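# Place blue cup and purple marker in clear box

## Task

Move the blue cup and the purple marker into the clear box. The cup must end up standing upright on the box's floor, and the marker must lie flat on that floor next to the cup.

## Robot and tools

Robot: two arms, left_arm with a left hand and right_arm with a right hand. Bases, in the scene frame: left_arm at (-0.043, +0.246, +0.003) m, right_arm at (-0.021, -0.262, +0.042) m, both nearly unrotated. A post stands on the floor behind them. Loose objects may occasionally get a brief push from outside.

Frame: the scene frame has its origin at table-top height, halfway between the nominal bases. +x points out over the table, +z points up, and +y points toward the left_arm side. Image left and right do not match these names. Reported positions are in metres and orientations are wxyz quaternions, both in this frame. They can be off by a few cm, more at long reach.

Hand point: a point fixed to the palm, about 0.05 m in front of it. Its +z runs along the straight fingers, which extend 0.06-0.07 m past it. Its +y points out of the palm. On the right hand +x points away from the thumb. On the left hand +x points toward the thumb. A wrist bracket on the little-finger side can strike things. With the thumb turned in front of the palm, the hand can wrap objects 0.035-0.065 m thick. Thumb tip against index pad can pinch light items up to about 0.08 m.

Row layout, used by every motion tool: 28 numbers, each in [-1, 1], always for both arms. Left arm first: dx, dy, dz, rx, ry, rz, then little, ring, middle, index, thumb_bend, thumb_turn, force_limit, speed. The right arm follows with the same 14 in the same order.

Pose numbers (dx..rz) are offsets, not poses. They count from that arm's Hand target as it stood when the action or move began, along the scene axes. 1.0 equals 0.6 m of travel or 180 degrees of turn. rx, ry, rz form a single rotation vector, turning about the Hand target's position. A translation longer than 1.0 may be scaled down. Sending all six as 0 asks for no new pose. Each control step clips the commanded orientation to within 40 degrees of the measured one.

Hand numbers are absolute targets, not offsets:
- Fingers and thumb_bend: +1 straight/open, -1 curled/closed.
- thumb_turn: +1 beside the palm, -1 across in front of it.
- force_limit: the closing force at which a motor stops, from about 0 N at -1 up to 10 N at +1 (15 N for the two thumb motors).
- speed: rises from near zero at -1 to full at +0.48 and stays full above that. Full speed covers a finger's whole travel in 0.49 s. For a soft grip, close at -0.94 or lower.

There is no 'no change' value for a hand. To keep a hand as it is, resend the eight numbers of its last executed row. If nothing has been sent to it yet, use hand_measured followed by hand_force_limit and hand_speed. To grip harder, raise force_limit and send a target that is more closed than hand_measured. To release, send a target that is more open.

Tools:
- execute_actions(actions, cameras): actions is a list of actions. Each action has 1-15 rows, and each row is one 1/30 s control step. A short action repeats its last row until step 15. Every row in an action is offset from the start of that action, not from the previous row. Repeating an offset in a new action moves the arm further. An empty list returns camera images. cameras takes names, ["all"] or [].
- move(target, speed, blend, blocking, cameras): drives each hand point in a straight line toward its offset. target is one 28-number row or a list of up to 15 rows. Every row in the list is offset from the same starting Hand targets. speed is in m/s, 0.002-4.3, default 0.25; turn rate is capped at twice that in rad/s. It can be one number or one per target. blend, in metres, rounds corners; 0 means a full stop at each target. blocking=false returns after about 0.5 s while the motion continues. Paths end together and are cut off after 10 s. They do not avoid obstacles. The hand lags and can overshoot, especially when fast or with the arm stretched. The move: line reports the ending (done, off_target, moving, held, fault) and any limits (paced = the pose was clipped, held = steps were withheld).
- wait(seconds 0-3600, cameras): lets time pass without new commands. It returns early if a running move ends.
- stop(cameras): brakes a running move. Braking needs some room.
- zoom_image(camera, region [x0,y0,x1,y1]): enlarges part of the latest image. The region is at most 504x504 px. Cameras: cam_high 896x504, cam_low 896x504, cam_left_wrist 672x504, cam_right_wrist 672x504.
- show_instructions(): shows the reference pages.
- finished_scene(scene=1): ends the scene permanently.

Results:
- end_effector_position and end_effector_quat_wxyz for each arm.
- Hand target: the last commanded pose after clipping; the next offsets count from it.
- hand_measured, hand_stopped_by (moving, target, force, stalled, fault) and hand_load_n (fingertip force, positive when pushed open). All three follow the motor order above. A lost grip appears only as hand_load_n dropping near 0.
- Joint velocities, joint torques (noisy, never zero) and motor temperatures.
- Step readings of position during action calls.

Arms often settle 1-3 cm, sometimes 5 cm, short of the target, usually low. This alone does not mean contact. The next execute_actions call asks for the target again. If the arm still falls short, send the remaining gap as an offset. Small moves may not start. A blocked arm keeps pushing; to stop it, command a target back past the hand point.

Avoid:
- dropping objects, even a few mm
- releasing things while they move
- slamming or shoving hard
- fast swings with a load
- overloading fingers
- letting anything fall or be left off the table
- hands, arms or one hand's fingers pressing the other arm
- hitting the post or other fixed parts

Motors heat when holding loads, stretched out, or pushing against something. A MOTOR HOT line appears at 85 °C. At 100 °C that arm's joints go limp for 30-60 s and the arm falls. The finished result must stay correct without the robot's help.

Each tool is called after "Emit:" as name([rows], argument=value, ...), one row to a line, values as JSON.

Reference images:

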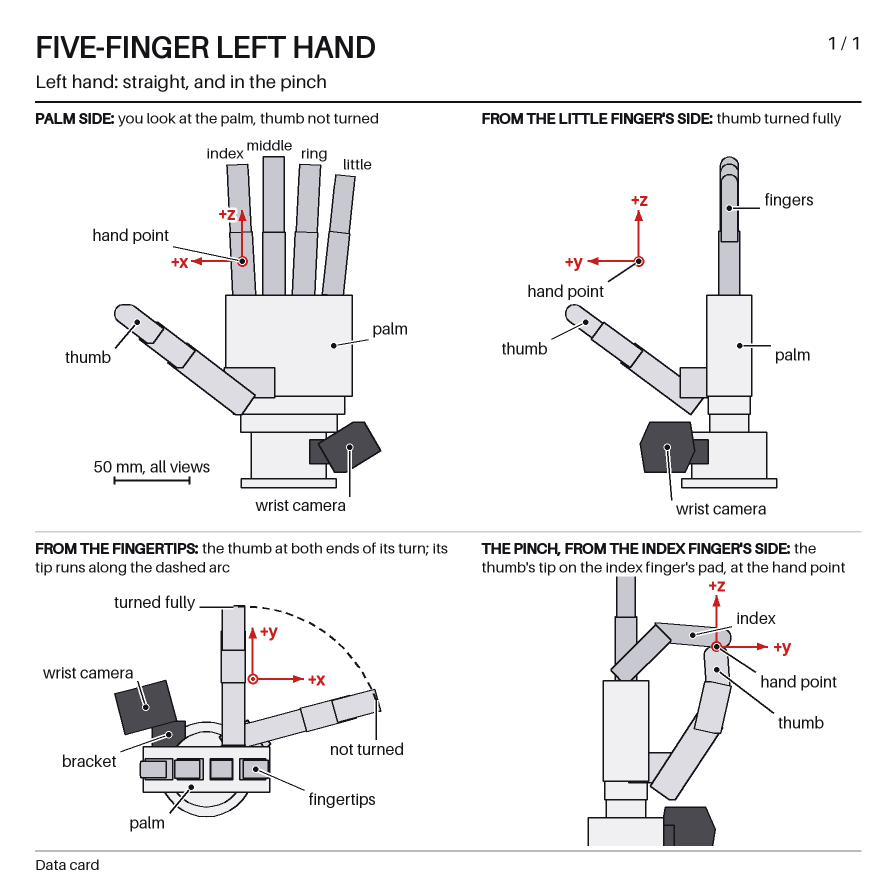

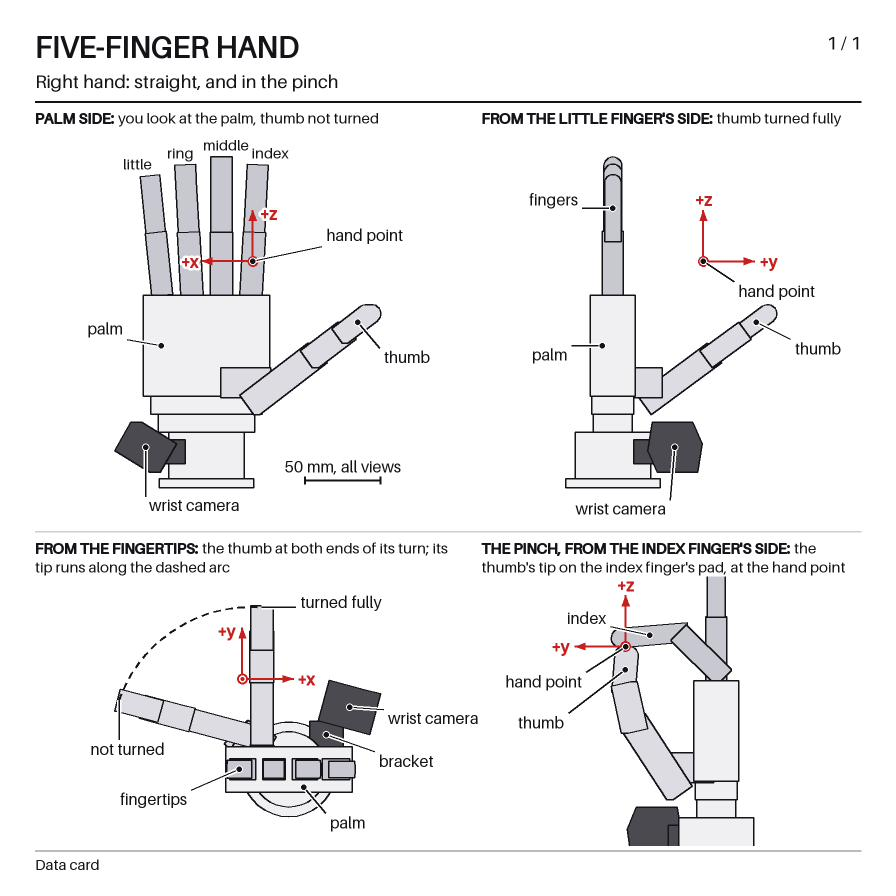

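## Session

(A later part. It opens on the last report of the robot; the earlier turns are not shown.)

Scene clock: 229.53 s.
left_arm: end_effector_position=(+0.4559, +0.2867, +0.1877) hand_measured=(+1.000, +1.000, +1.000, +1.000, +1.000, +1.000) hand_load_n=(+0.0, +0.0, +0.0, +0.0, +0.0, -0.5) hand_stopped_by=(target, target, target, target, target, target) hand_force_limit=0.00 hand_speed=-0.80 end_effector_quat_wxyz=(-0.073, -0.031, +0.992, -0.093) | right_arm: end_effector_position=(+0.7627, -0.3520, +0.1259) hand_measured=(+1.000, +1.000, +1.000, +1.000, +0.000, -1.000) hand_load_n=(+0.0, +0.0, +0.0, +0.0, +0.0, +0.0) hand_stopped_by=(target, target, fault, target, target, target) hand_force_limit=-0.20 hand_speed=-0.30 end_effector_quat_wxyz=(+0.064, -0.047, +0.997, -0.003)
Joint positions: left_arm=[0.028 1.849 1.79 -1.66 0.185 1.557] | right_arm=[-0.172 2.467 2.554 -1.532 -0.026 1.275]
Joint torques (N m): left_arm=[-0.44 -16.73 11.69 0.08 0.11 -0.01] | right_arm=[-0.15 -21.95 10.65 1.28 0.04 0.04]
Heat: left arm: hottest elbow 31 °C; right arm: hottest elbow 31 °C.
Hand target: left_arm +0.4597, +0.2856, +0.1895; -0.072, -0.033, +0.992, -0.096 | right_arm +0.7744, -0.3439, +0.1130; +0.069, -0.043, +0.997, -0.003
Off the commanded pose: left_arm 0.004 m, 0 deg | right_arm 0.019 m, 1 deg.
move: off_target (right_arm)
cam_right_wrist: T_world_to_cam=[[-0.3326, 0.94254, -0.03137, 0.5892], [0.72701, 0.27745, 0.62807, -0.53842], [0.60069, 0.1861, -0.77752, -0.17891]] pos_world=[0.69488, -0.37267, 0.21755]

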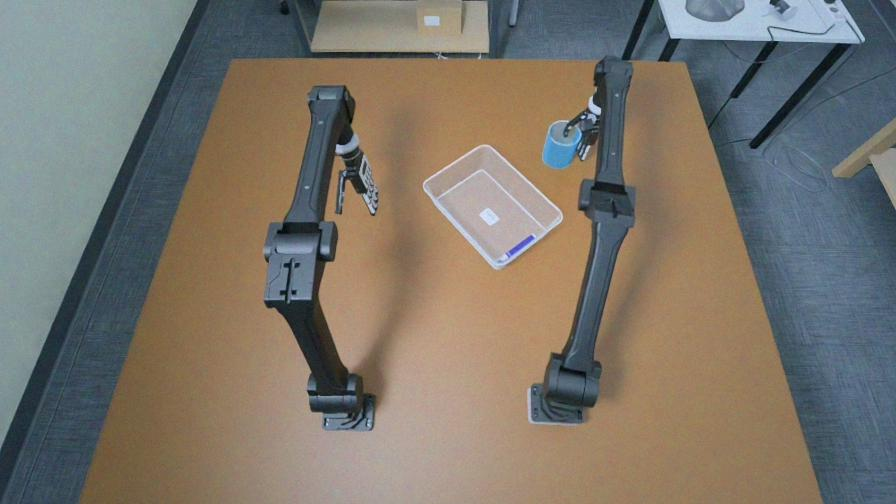

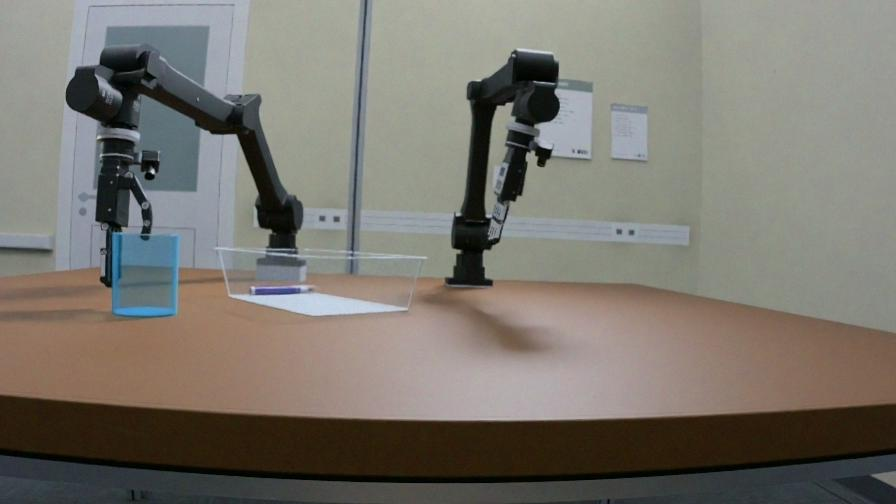

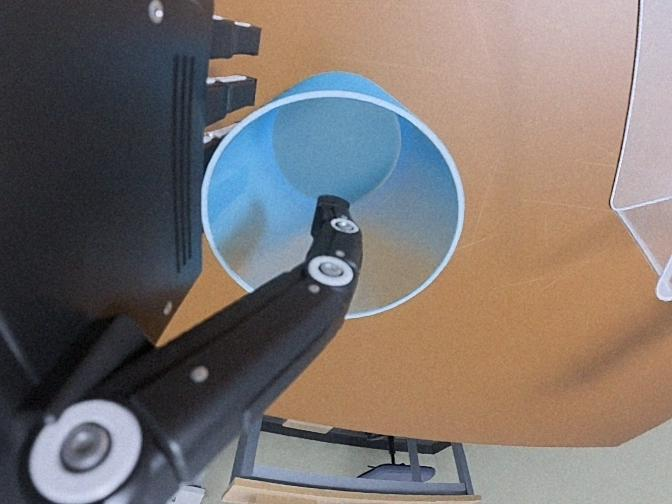

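Emit:
move(target=[0,0,0,0,0,0,1,1,1,1,1,1,0,-0.8,0.004,-0.002,-0.0083,0,0,0,1,1,1,1,0,-1,-0.2,-0.3], cameras=["cam_low", "cam_right_wrist"], speed=0.04)

Emit:
zoom_image(camera="cam_low", region=[60, 120, 260, 330])

Scene clock: 231.93 s.
left_arm: end_effector_position=(+0.4559, +0.2867, +0.1877) hand_measured=(+1.000, +1.000, +1.000, +1.000, +1.000, +1.000) hand_load_n=(+0.0, +0.0, +0.0, +0.0, +0.0, +0.0) hand_stopped_by=(target, target, target, target, target, target) hand_force_limit=0.00 hand_speed=-0.80 end_effector_quat_wxyz=(-0.073, -0.031, +0.992, -0.093) | right_arm: end_effector_position=(+0.7619, -0.3515, +0.1136) hand_measured=(+1.000, +1.000, +1.000, +1.000, +0.000, -1.000) hand_load_n=(+0.0, +0.0, +0.0, +0.0, +0.0, +0.0) hand_stopped_by=(target, target, fault, target, target, target) hand_force_limit=-0.20 hand_speed=-0.30 end_effector_quat_wxyz=(+0.056, -0.047, +0.997, -0.002)
Joint positions: left_arm=[0.028 1.849 1.79 -1.66 0.185 1.557] | right_arm=[-0.171 2.483 2.554 -1.532 -0.024 1.275]
Joint torques (N m): left_arm=[-0.44 -16.85 11.69 0.09 0.11 0] | right_arm=[0.03 -21.77 11.86 1.26 0.06 0.03]
Heat: left arm: hottest elbow 31 °C; right arm: hottest elbow 31 °C.
Hand target: left_arm +0.4597, +0.2856, +0.1895; -0.072, -0.033, +0.992, -0.096 | right_arm +0.7768, -0.3451, +0.1079; +0.069, -0.043, +0.997, -0.003
Off the commanded pose: left_arm 0.004 m, 0 deg | right_arm 0.017 m, 2 deg.
move: off_target (right_arm)
cam_right_wrist: T_world_to_cam=[[-0.33357, 0.94241, -0.02439, 0.58807], [0.7368, 0.27676, 0.61687, -0.53663], [0.58809, 0.1878, -0.78669, -0.17686]] pos_world=[0.69556, -0.37247, 0.20624]

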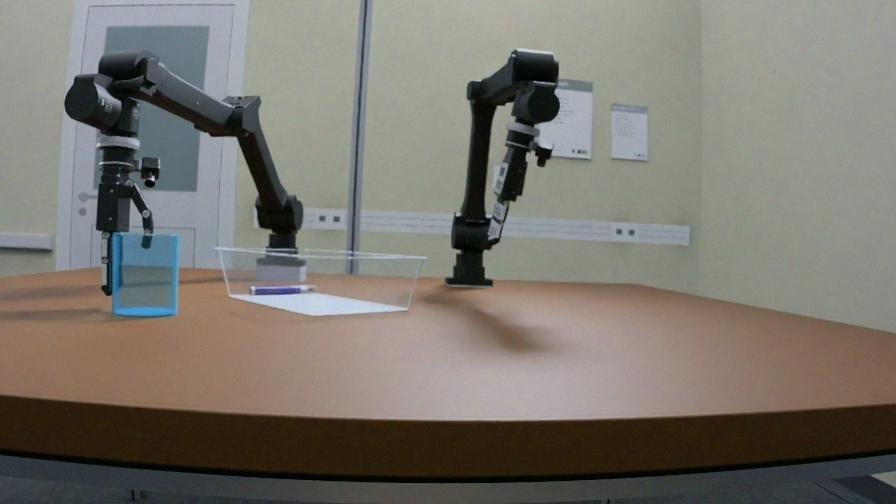

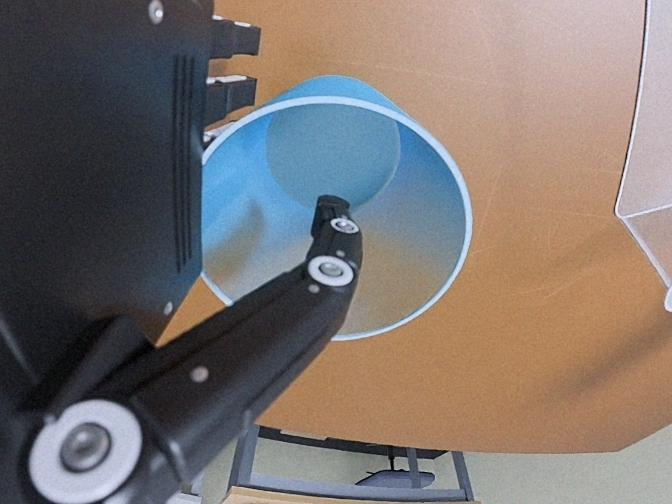

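Scaled by 2.400 from the camera's image (finer frame: 1280x720).

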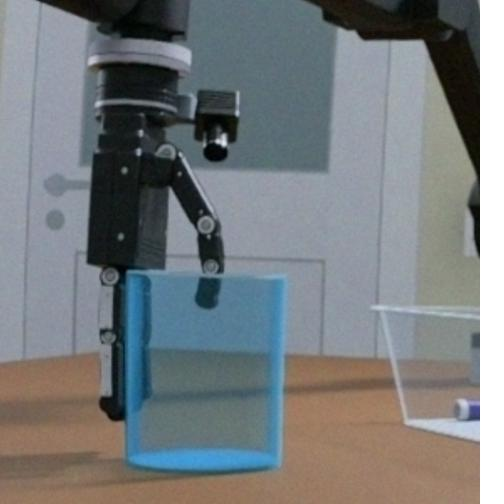

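Emit:
move(target=[0,0,0,0,0,0,1,1,1,1,1,1,0,-0.8,0,0,0,0,0,0,1,1,1,1,-1,-1,-0.5,-0.85], cameras=["cam_high", "cam_low", "cam_right_wrist"], speed=0.04)

Emit:
zoom_image(camera="cam_low", region=[60, 120, 260, 330])

Scene clock: 237.67 s.
left_arm: end_effector_position=(+0.4559, +0.2867, +0.1877) hand_measured=(+1.000, +1.000, +1.000, +1.000, +1.000, +1.000) hand_load_n=(+0.0, +0.0, +0.0, +0.0, +0.0, +0.0) hand_stopped_by=(target, target, target, target, target, target) hand_force_limit=0.00 hand_speed=-0.80 end_effector_quat_wxyz=(-0.073, -0.031, +0.992, -0.093) | right_arm: end_effector_position=(+0.7619, -0.3515, +0.1136) hand_measured=(+1.000, +1.000, +1.000, +1.000, -0.878, -1.000) hand_load_n=(+0.0, +0.0, +0.0, +0.0, +4.5, +1.0) hand_stopped_by=(target, target, fault, target, force, target) hand_force_limit=-0.50 hand_speed=-0.85 end_effector_quat_wxyz=(+0.056, -0.047, +0.997, -0.002)
Joint positions: left_arm=[0.028 1.849 1.79 -1.66 0.185 1.557] | right_arm=[-0.171 2.483 2.554 -1.532 -0.024 1.275]
Joint torques (N m): left_arm=[-0.38 -16.67 11.69 0.09 0.11 -0.01] | right_arm=[-0.03 -21.83 12.04 1.2 0.1 -0.01]
Heat: left arm: hottest elbow 31 °C; right arm: hottest elbow 31 °C.
Hand target: left_arm +0.4597, +0.2856, +0.1895; -0.072, -0.033, +0.992, -0.096 | right_arm +0.7768, -0.3452, +0.1079; +0.069, -0.043, +0.997, -0.003
Off the commanded pose: left_arm 0.004 m, 0 deg | right_arm 0.017 m, 2 deg.
move: done
cam_right_wrist: T_world_to_cam=[[-0.33357, 0.94241, -0.02439, 0.58807], [0.7368, 0.27676, 0.61687, -0.53663], [0.58809, 0.1878, -0.78669, -0.17686]] pos_world=[0.69556, -0.37247, 0.20624]

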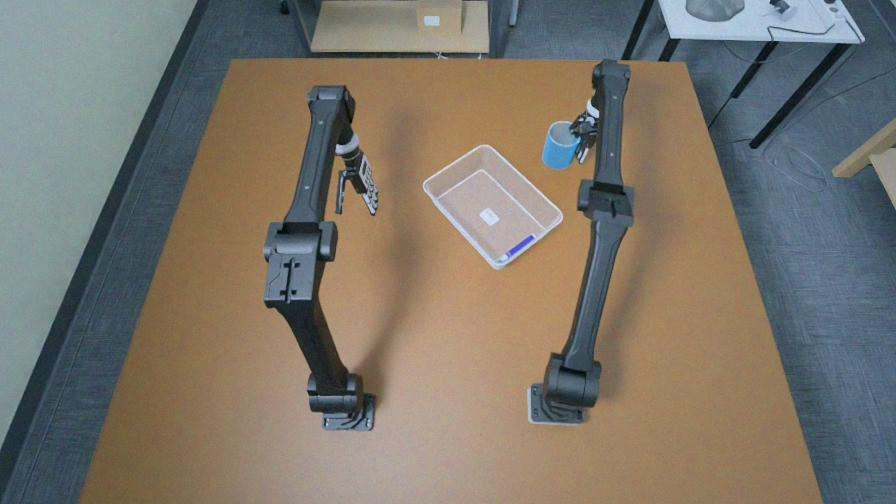

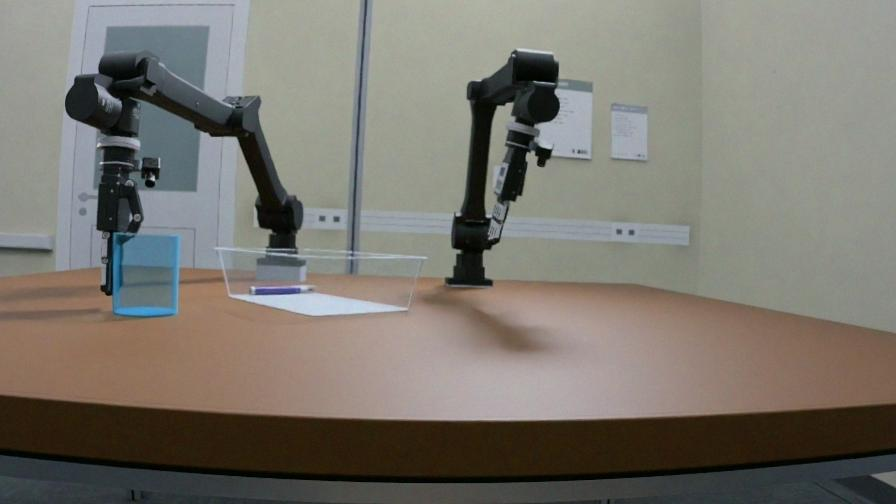

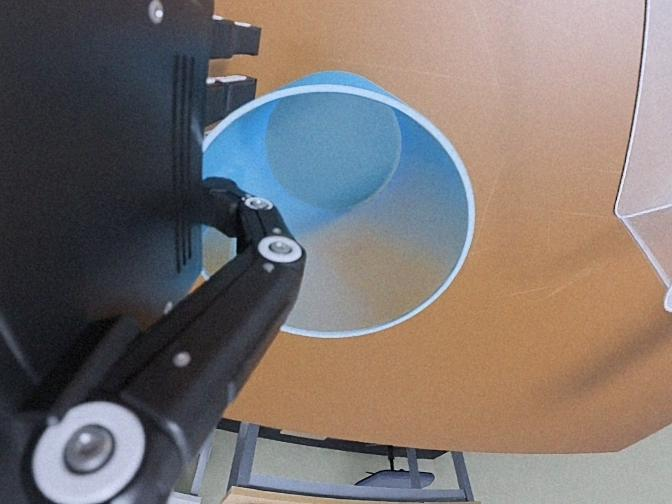

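Scaled by 2.400 from the camera's image (finer frame: 1280x720).

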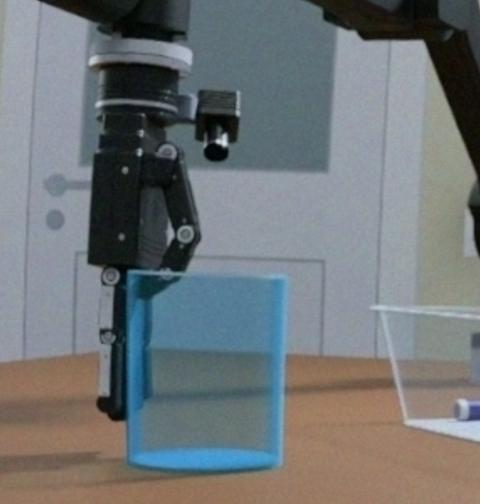

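Emit:
move([
  [0,0,0,0,0,0,1,1,1,1,1,1,0,-0.8,0,0,0,0,0,0,1,1,1,1,-0.99,-1,-0.25,-0.85],
  [0,0,0,0,0,0,1,1,1,1,1,1,0,-0.8,0,0,0.06,0,0,0,1,1,1,1,-0.99,-1,-0.25,-0.85],
], cameras=["cam_high", "cam_low", "cam_right_wrist"], speed=0.04)

Emit:
zoom_image(camera="cam_low", region=[60, 120, 260, 330])

Scene clock: 241.23 s.
left_arm: end_effector_position=(+0.4559, +0.2867, +0.1877) hand_measured=(+1.000, +1.000, +1.000, +1.000, +1.000, +1.000) hand_load_n=(+0.0, +0.0, +0.0, +0.0, +0.0, +0.0) hand_stopped_by=(target, target, target, target, target, target) hand_force_limit=0.00 hand_speed=-0.80 end_effector_quat_wxyz=(-0.073, -0.031, +0.992, -0.093) | right_arm: end_effector_position=(+0.7680, -0.3528, +0.1405) hand_measured=(+1.000, +1.000, +1.000, +1.000, -0.886, -1.000) hand_load_n=(+0.0, +0.0, +0.0, +0.0, +6.5, +1.5) hand_stopped_by=(target, target, fault, target, force, target) hand_force_limit=-0.25 hand_speed=-0.85 end_effector_quat_wxyz=(+0.063, -0.047, +0.997, -0.003)
Joint positions: left_arm=[0.028 1.849 1.79 -1.66 0.185 1.557] | right_arm=[-0.171 2.528 2.711 -1.629 -0.024 1.275]
Joint torques (N m): left_arm=[-0.38 -16.79 11.7 0.09 0.11 0] | right_arm=[-0.73 -22.95 13.09 -0.17 0.03 0.05]
Heat: left arm: hottest elbow 31 °C; right arm: hottest elbow 31 °C.
Hand target: left_arm +0.4597, +0.2856, +0.1895; -0.072, -0.033, +0.992, -0.096 | right_arm +0.7768, -0.3452, +0.1440; +0.069, -0.043, +0.997, -0.003
Off the commanded pose: left_arm 0.004 m, 0 deg | right_arm 0.012 m, 1 deg.
move: off_target (right_arm)
cam_right_wrist: T_world_to_cam=[[-0.33323, 0.94231, -0.0319, 0.59263], [0.72802, 0.27865, 0.62637, -0.55132], [0.59912, 0.1855, -0.77887, -0.16946]] pos_world=[0.70038, -0.37337, 0.23225]

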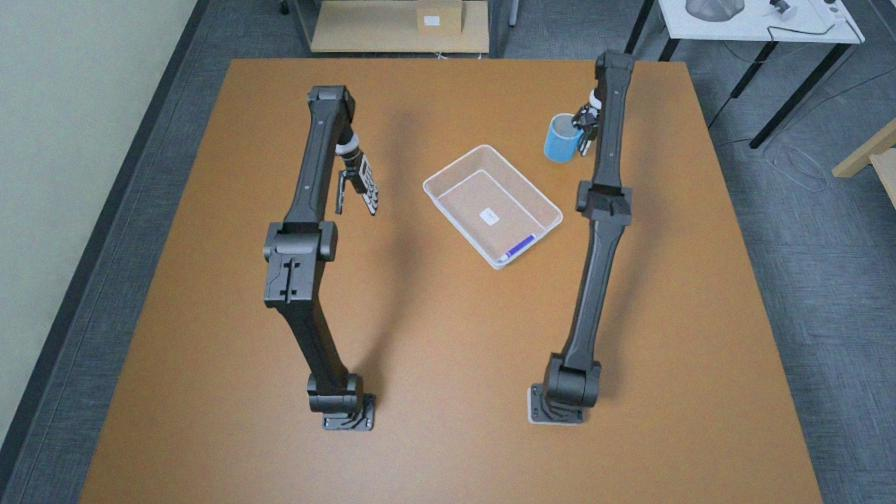

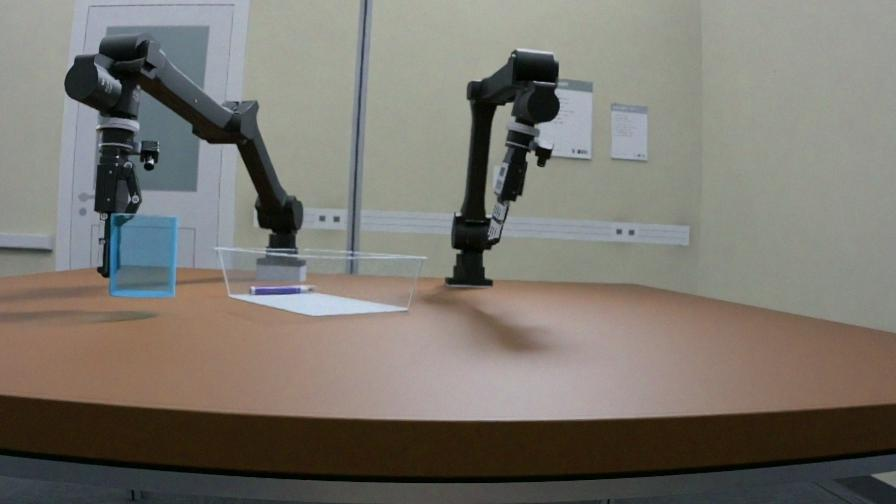

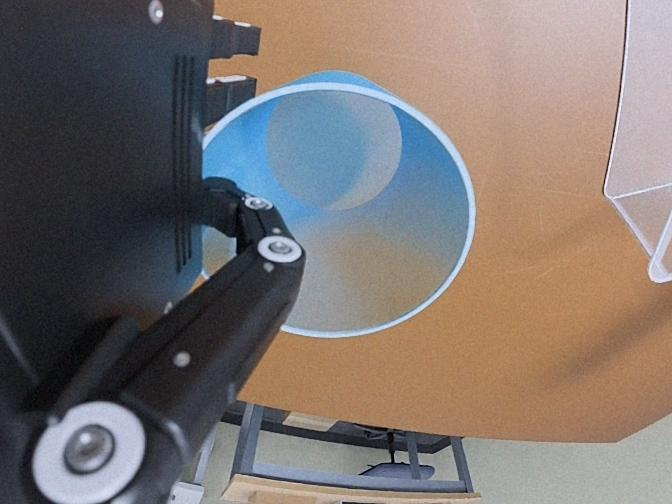

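Scaled by 2.400 from the camera's image (finer frame: 1280x720).

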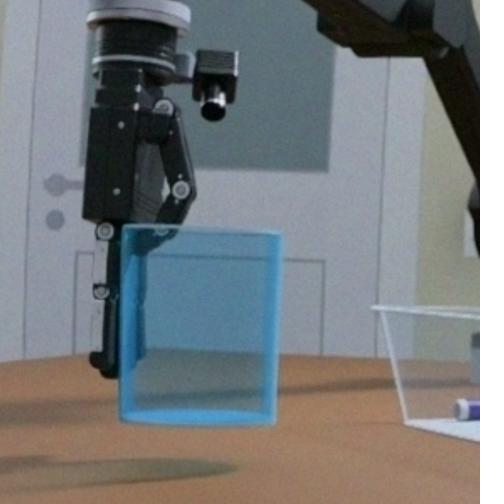

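Emit:
move([
  [0,0,0,0,0,0,1,1,1,1,1,1,0,-0.8,-0.1,0.01,0.17,0.005,0,0.02,1,1,1,1,-0.99,-1,-0.25,-0.85],
  [0,0,0,0,0,0,1,1,1,1,1,1,0,-0.8,-0.24,0.1,0.2,0.011,0,0.05,1,1,1,1,-0.99,-1,-0.25,-0.85],
  [0,0,0,0,0,0,1,1,1,1,1,1,0,-0.8,-0.301,0.451,0.2,0.011,0,0.0833,1,1,1,1,-0.99,-1,-0.25,-0.85],
], cameras=["cam_high", "cam_low", "cam_right_wrist"], speed=0.09, blend=[0.03,0.04,0])

Emit:
zoom_image(camera="cam_high", region=[410, 90, 610, 290])

Emit:
zoom_image(camera="cam_low", region=[200, 130, 440, 330])

Scene clock: 249.20 s.
left_arm: end_effector_position=(+0.4559, +0.2867, +0.1877) hand_measured=(+1.000, +1.000, +1.000, +1.000, +1.000, +1.000) hand_load_n=(+0.0, +0.0, +0.0, +0.0, +0.0, +0.0) hand_stopped_by=(target, target, target, target, target, target) hand_force_limit=0.00 hand_speed=-0.80 end_effector_quat_wxyz=(-0.073, -0.031, +0.992, -0.093) | right_arm: end_effector_position=(+0.5927, -0.0792, +0.2576) hand_measured=(+1.000, +1.000, +1.000, +1.000, -0.886, -1.000) hand_load_n=(-0.5, +0.0, +0.0, +0.0, +6.0, +1.5) hand_stopped_by=(target, target, fault, target, force, target) hand_force_limit=-0.25 hand_speed=-0.85 end_effector_quat_wxyz=(+0.056, -0.179, +0.982, +0.021)
Joint positions: left_arm=[0.028 1.849 1.79 -1.66 0.185 1.557] | right_arm=[0.208 1.891 1.914 -1.482 -0.043 1.39]
Joint torques (N m): left_arm=[-0.38 -16.73 11.69 0.06 0.11 0] | right_arm=[-0.32 -18.9 8.68 1.28 0.05 0.03]
Heat: left arm: hottest elbow 31 °C; right arm: hottest elbow 31 °C.
Hand target: left_arm +0.4597, +0.2856, +0.1895; -0.072, -0.033, +0.992, -0.096 | right_arm +0.5962, -0.0747, +0.2640; +0.070, -0.172, +0.982, +0.023
Off the commanded pose: left_arm 0.004 m, 0 deg | right_arm 0.009 m, 2 deg.
move: done
cam_right_wrist: T_world_to_cam=[[-0.57107, 0.8209, 0.00343, 0.40243], [0.64025, 0.44278, 0.62772, -0.5087], [0.51377, 0.36067, -0.77843, 0.0404]] pos_world=[0.53475, -0.11968, 0.34939]

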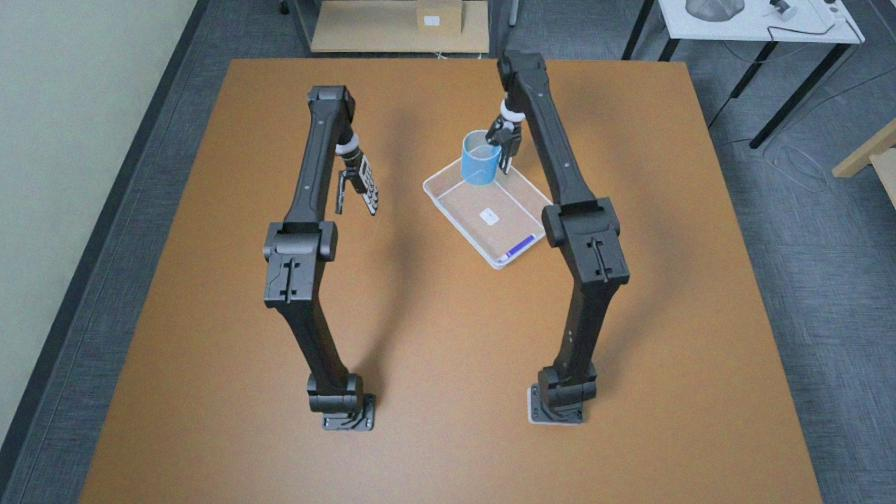

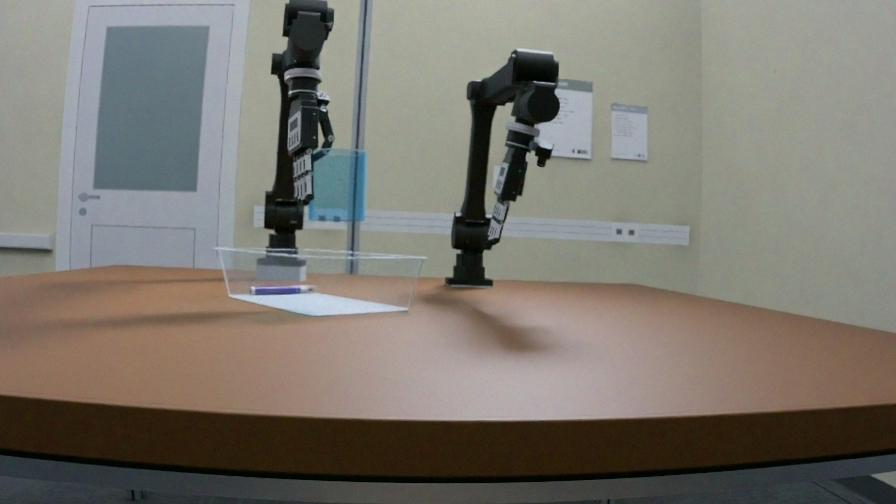

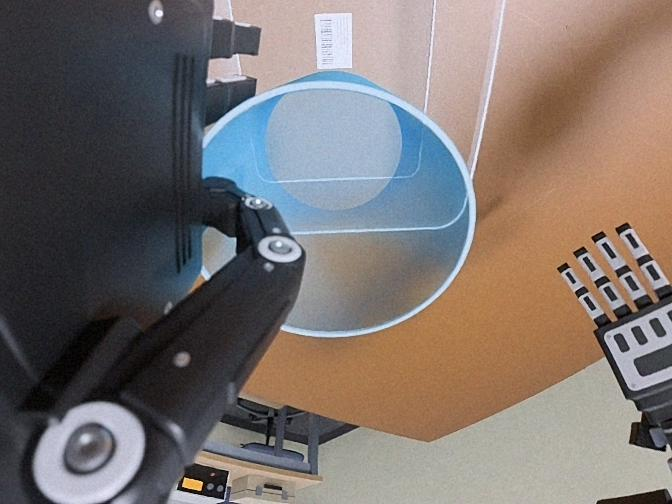

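Scaled by 2.520 from the camera's image (finer frame: 1280x720).

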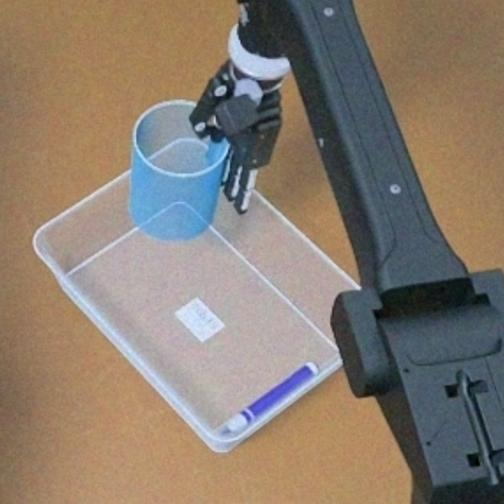

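Scaled by 2.100 from the camera's image (finer frame: 1280x720).

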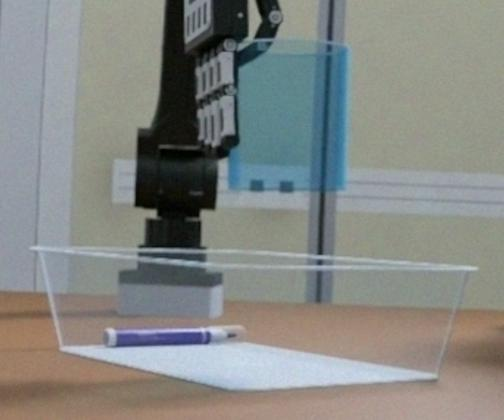

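Emit:
move(target=[0,0,0,0,0,0,1,1,1,1,1,1,0,-0.8,0.003,0,-0.2,0,0,0,1,1,1,1,-0.99,-1,-0.25,-0.85], cameras=["cam_high", "cam_low", "cam_right_wrist"], speed=0.07)

Emit:
zoom_image(camera="cam_high", region=[410, 90, 610, 290])

Emit:
zoom_image(camera="cam_low", region=[200, 180, 440, 330])

Scene clock: 253.10 s.
left_arm: end_effector_position=(+0.4559, +0.2867, +0.1877) hand_measured=(+1.000, +1.000, +1.000, +1.000, +1.000, +1.000) hand_load_n=(+0.0, +0.0, +0.0, +0.0, +0.0, +0.0) hand_stopped_by=(target, target, target, target, target, target) hand_force_limit=0.00 hand_speed=-0.80 end_effector_quat_wxyz=(-0.073, -0.031, +0.992, -0.093) | right_arm: end_effector_position=(+0.5940, -0.0789, +0.1534) hand_measured=(+1.000, +1.000, +1.000, +1.000, -0.886, -1.000) hand_load_n=(+0.0, +0.0, +0.0, +0.0, +6.0, +1.0) hand_stopped_by=(target, target, fault, target, force, target) hand_force_limit=-0.25 hand_speed=-0.85 end_effector_quat_wxyz=(+0.069, -0.179, +0.981, +0.021)
Joint positions: left_arm=[0.028 1.849 1.79 -1.66 0.185 1.557] | right_arm=[0.208 1.909 1.663 -1.187 -0.043 1.39]
Joint torques (N m): left_arm=[-0.38 -16.73 11.69 0.08 0.1 0] | right_arm=[-0.26 -16.79 8.14 1.4 0.04 0.05]
Heat: left arm: hottest elbow 31 °C; right arm: hottest elbow 31 °C.
Hand target: left_arm +0.4597, +0.2856, +0.1895; -0.072, -0.033, +0.992, -0.096 | right_arm +0.5980, -0.0747, +0.1440; +0.070, -0.172, +0.982, +0.023
Off the commanded pose: left_arm 0.004 m, 0 deg | right_arm 0.011 m, 1 deg.
move: off_target (right_arm)
cam_right_wrist: T_world_to_cam=[[-0.571, 0.82092, -0.00697, 0.40495], [0.6247, 0.44, 0.64509, -0.43786], [0.53263, 0.364, -0.76407, -0.05468]] pos_world=[0.53389, -0.11987, 0.24351]

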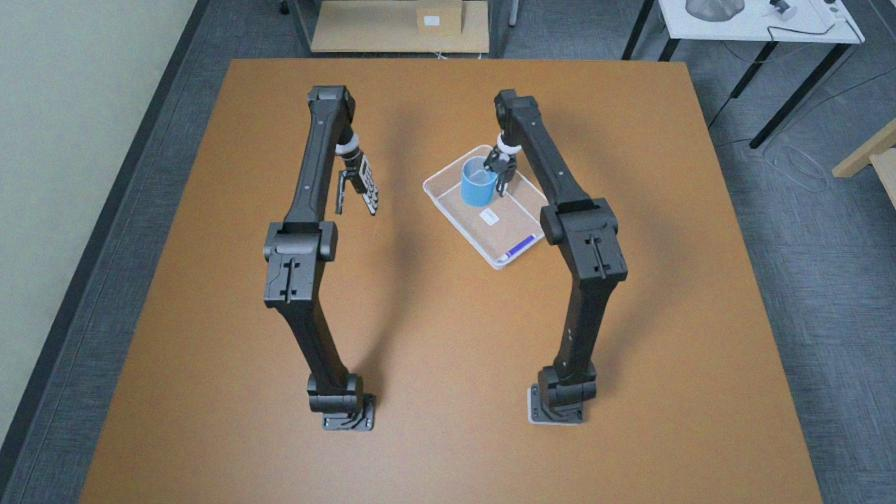

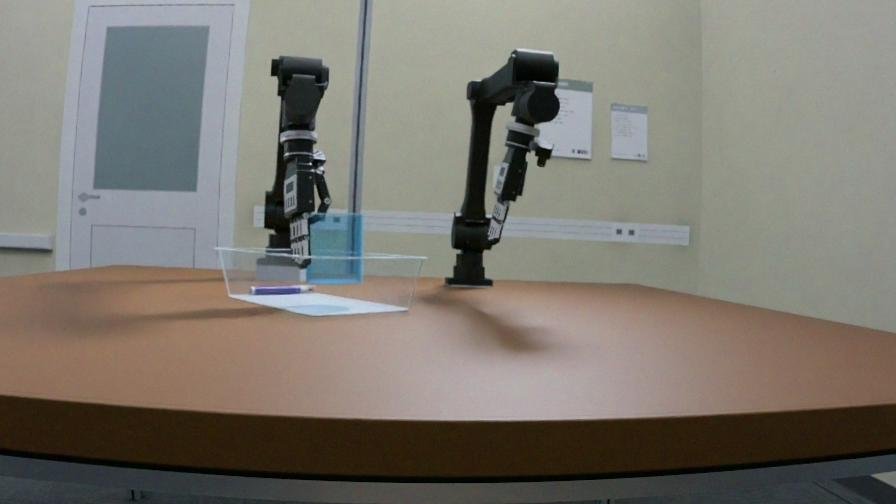

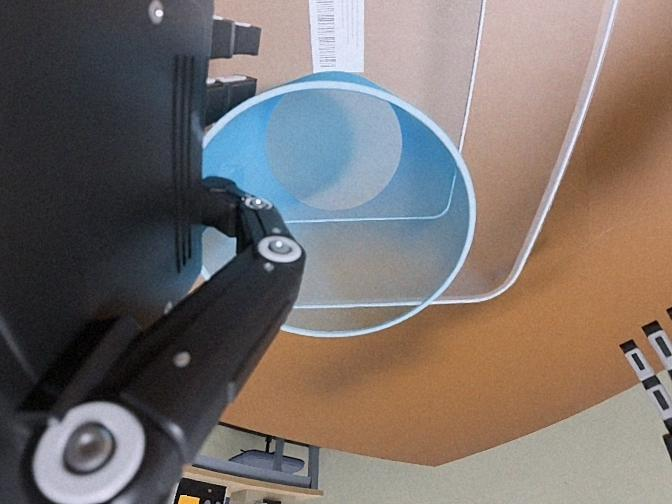

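Scaled by 2.520 from the camera's image (finer frame: 1280x720).

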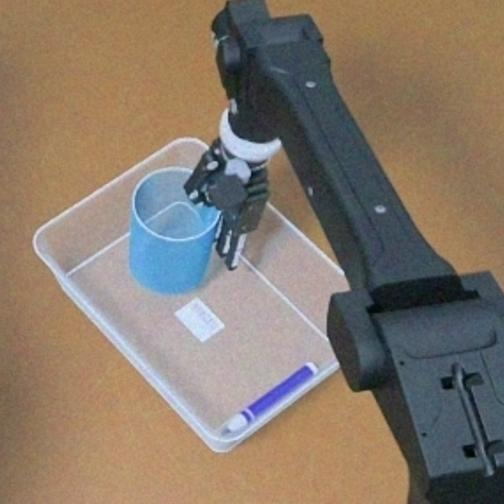

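Scaled by 2.100 from the camera's image (finer frame: 1280x720).

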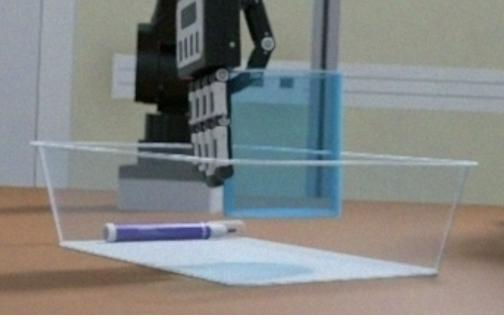

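Emit:
move(target=[0,0,0,0,0,0,1,1,1,1,1,1,0,-0.8,0,0,-0.052,0,0,0,1,1,1,1,-0.99,-1,-0.25,-0.85], cameras=["cam_high", "cam_low", "cam_right_wrist"], speed=0.05)

Emit:
zoom_image(camera="cam_high", region=[410, 90, 610, 290])

Emit:
zoom_image(camera="cam_low", region=[200, 180, 440, 330])

Scene clock: 255.23 s.
left_arm: end_effector_position=(+0.4559, +0.2867, +0.1877) hand_measured=(+1.000, +1.000, +1.000, +1.000, +1.000, +1.000) hand_load_n=(+0.0, +0.0, +0.0, +0.0, +0.0, -0.5) hand_stopped_by=(target, target, target, target, target, target) hand_force_limit=0.00 hand_speed=-0.80 end_effector_quat_wxyz=(-0.073, -0.031, +0.992, -0.093) | right_arm: end_effector_position=(+0.5949, -0.0788, +0.1234) hand_measured=(+1.000, +1.000, +1.000, +1.000, -0.886, -1.000) hand_load_n=(+0.0, +0.0, +0.0, +0.0, +6.0, +1.0) hand_stopped_by=(target, target, fault, target, force, target) hand_force_limit=-0.25 hand_speed=-0.85 end_effector_quat_wxyz=(+0.070, -0.179, +0.981, +0.021)
Joint positions: left_arm=[0.028 1.849 1.79 -1.66 0.185 1.557] | right_arm=[0.208 1.933 1.616 -1.115 -0.043 1.39]
Joint torques (N m): left_arm=[-0.38 -16.73 11.69 0.09 0.1 -0.01] | right_arm=[-1.03 -16.91 8.13 1.42 -0.01 0.04]
Heat: left arm: hottest elbow 31 °C; right arm: hottest elbow 31 °C.
Hand target: left_arm +0.4597, +0.2856, +0.1895; -0.072, -0.033, +0.992, -0.096 | right_arm +0.5980, -0.0747, +0.1127; +0.070, -0.172, +0.982, +0.023
Off the commanded pose: left_arm 0.004 m, 0 deg | right_arm 0.012 m, 1 deg.
move: off_target (right_arm)
cam_right_wrist: T_world_to_cam=[[-0.57095, 0.82095, -0.00796, 0.40525], [0.62325, 0.43973, 0.64668, -0.41852], [0.53439, 0.36427, -0.76272, -0.07928]] pos_world=[0.53459, -0.11977, 0.21341]

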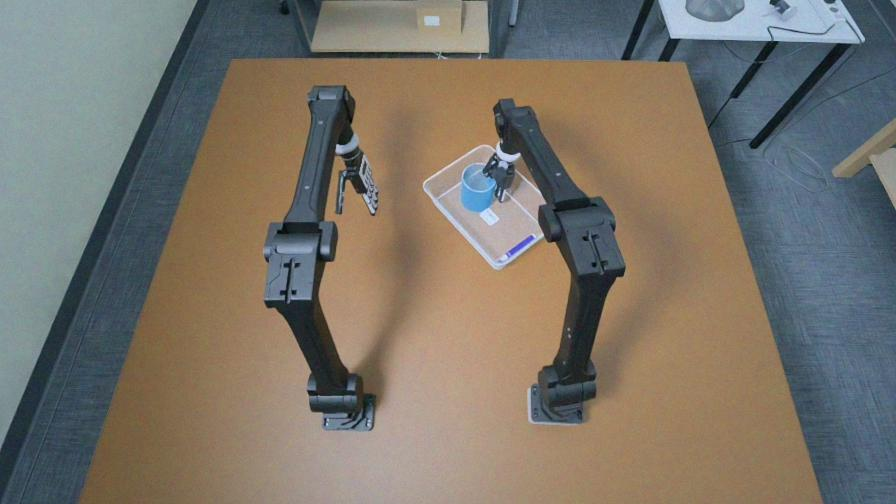

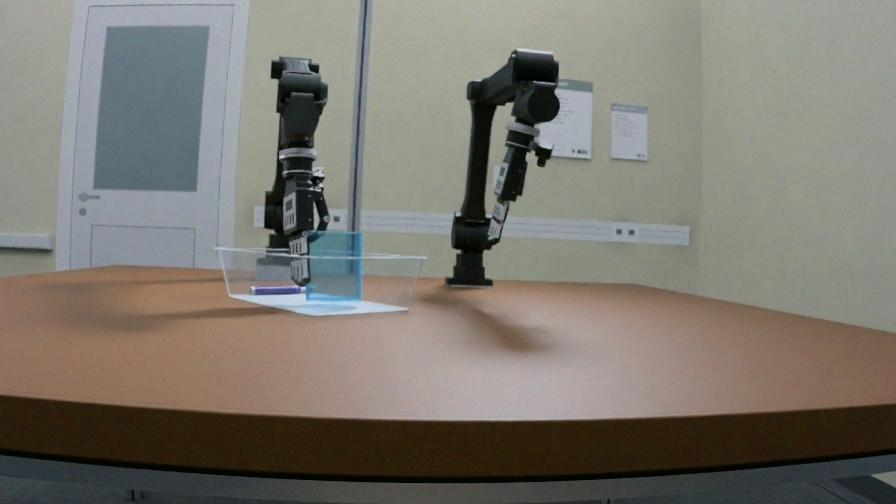

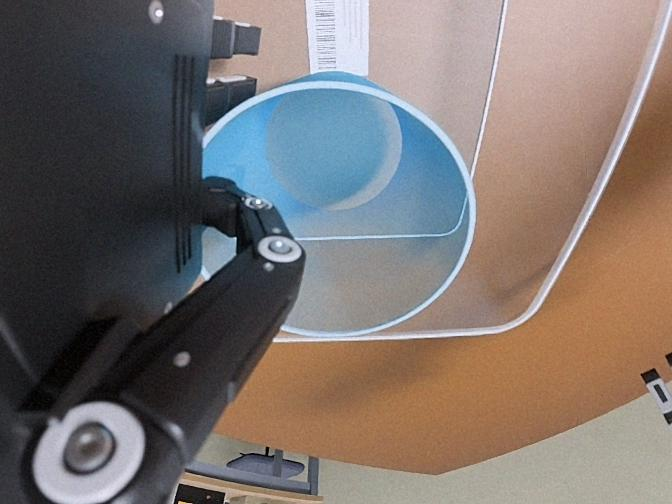

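Scaled by 2.520 from the camera's image (finer frame: 1280x720).

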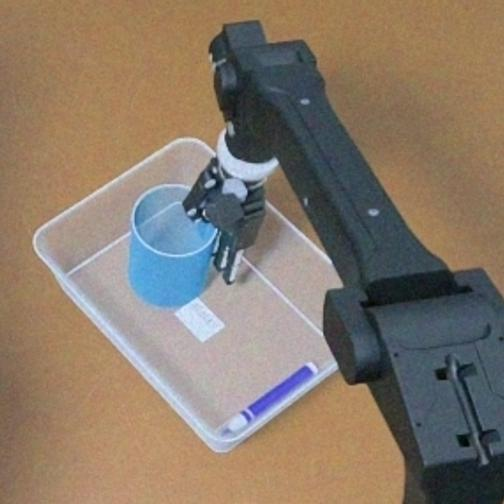

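Scaled by 2.100 from the camera's image (finer frame: 1280x720).

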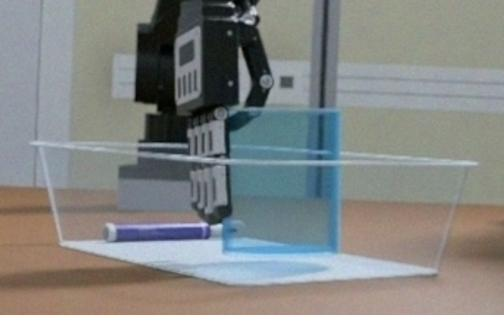

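Emit:
move(target=[0,0,0,0,0,0,1,1,1,1,1,1,0,-0.8,0,0,-0.02,0,0,0,1,1,1,1,-0.99,-1,-0.25,-0.85], cameras=["cam_high", "cam_low", "cam_right_wrist"], speed=0.03)

Emit:
zoom_image(camera="cam_low", region=[280, 210, 400, 330])

Scene clock: 256.73 s.
left_arm: end_effector_position=(+0.4559, +0.2867, +0.1877) hand_measured=(+1.000, +1.000, +1.000, +1.000, +1.000, +1.000) hand_load_n=(+0.0, -0.5, +0.0, +0.0, +0.0, +0.0) hand_stopped_by=(target, target, target, target, target, target) hand_force_limit=0.00 hand_speed=-0.80 end_effector_quat_wxyz=(-0.073, -0.031, +0.992, -0.093) | right_arm: end_effector_position=(+0.5961, -0.0786, +0.1156) hand_measured=(+1.000, +1.000, +1.000, +1.000, -0.886, -1.000) hand_load_n=(+0.0, +0.0, +0.0, +0.0, +6.0, +1.0) hand_stopped_by=(target, target, fault, target, force, target) hand_force_limit=-0.25 hand_speed=-0.85 end_effector_quat_wxyz=(+0.073, -0.179, +0.981, +0.021)
Joint positions: left_arm=[0.028 1.849 1.79 -1.66 0.185 1.557] | right_arm=[0.208 1.938 1.603 -1.089 -0.043 1.39]
Joint torques (N m): left_arm=[-0.5 -16.67 11.7 0.12 0.1 0] | right_arm=[-0.09 -16.09 7.73 1.42 0.05 0.06]
Heat: left arm: hottest elbow 31 °C; right arm: hottest elbow 31 °C.
Hand target: left_arm +0.4597, +0.2856, +0.1895; -0.072, -0.033, +0.992, -0.096 | right_arm +0.5980, -0.0747, +0.1008; +0.070, -0.172, +0.982, +0.023
Off the commanded pose: left_arm 0.004 m, 0 deg | right_arm 0.016 m, 1 deg.
move: off_target (right_arm)
cam_right_wrist: T_world_to_cam=[[-0.57093, 0.82093, -0.01071, 0.40592], [0.619, 0.43899, 0.65125, -0.41238], [0.53933, 0.36519, -0.75879, -0.08935]] pos_world=[0.5352, -0.11957, 0.20511]

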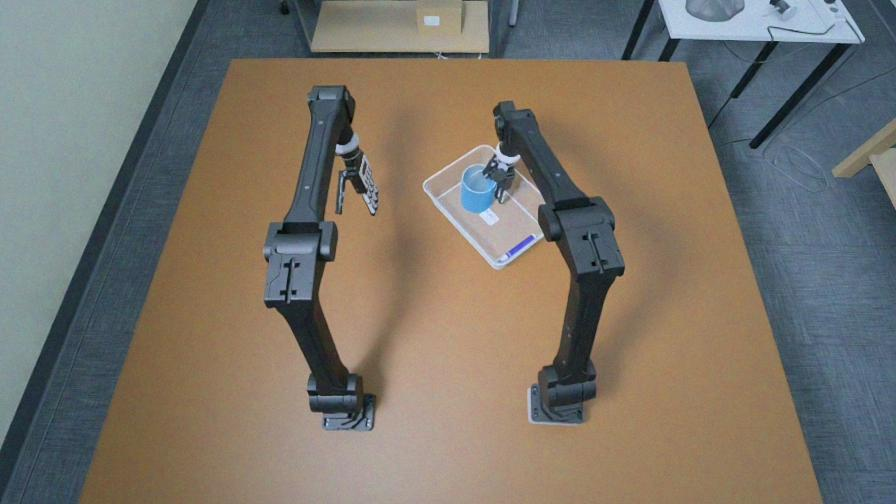

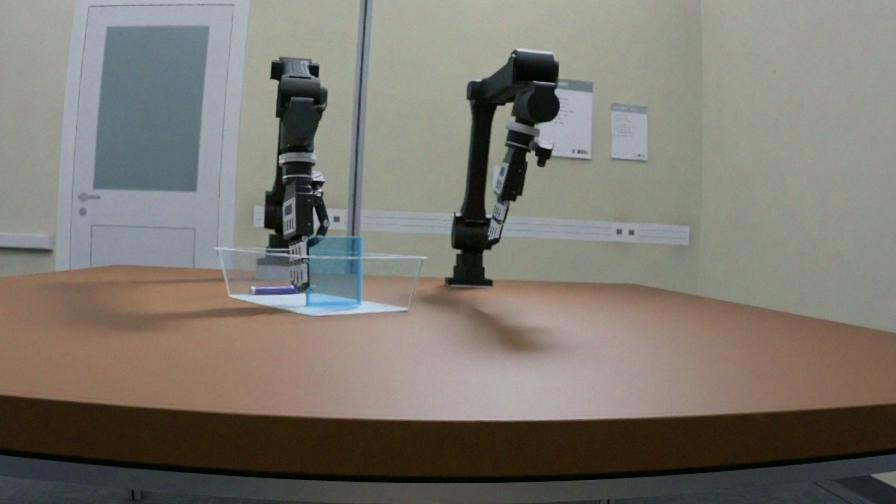

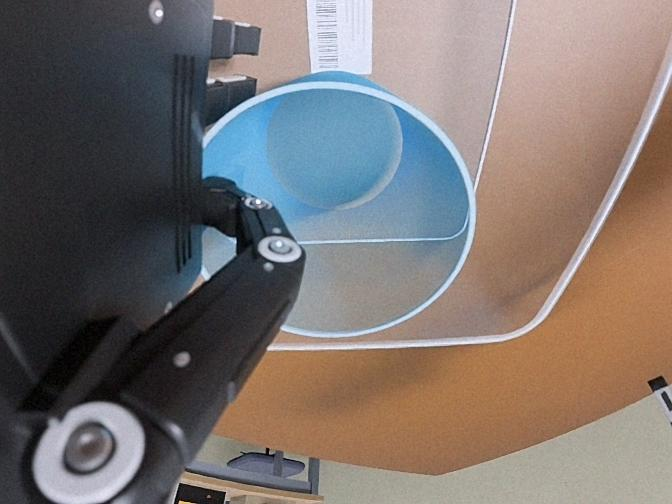

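Scaled by 4.200 from the camera's image (finer frame: 1280x720).

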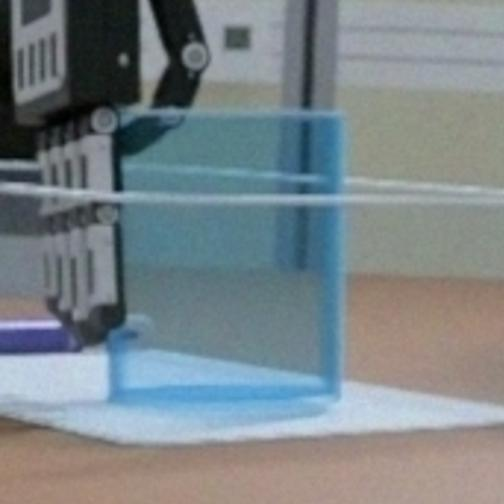

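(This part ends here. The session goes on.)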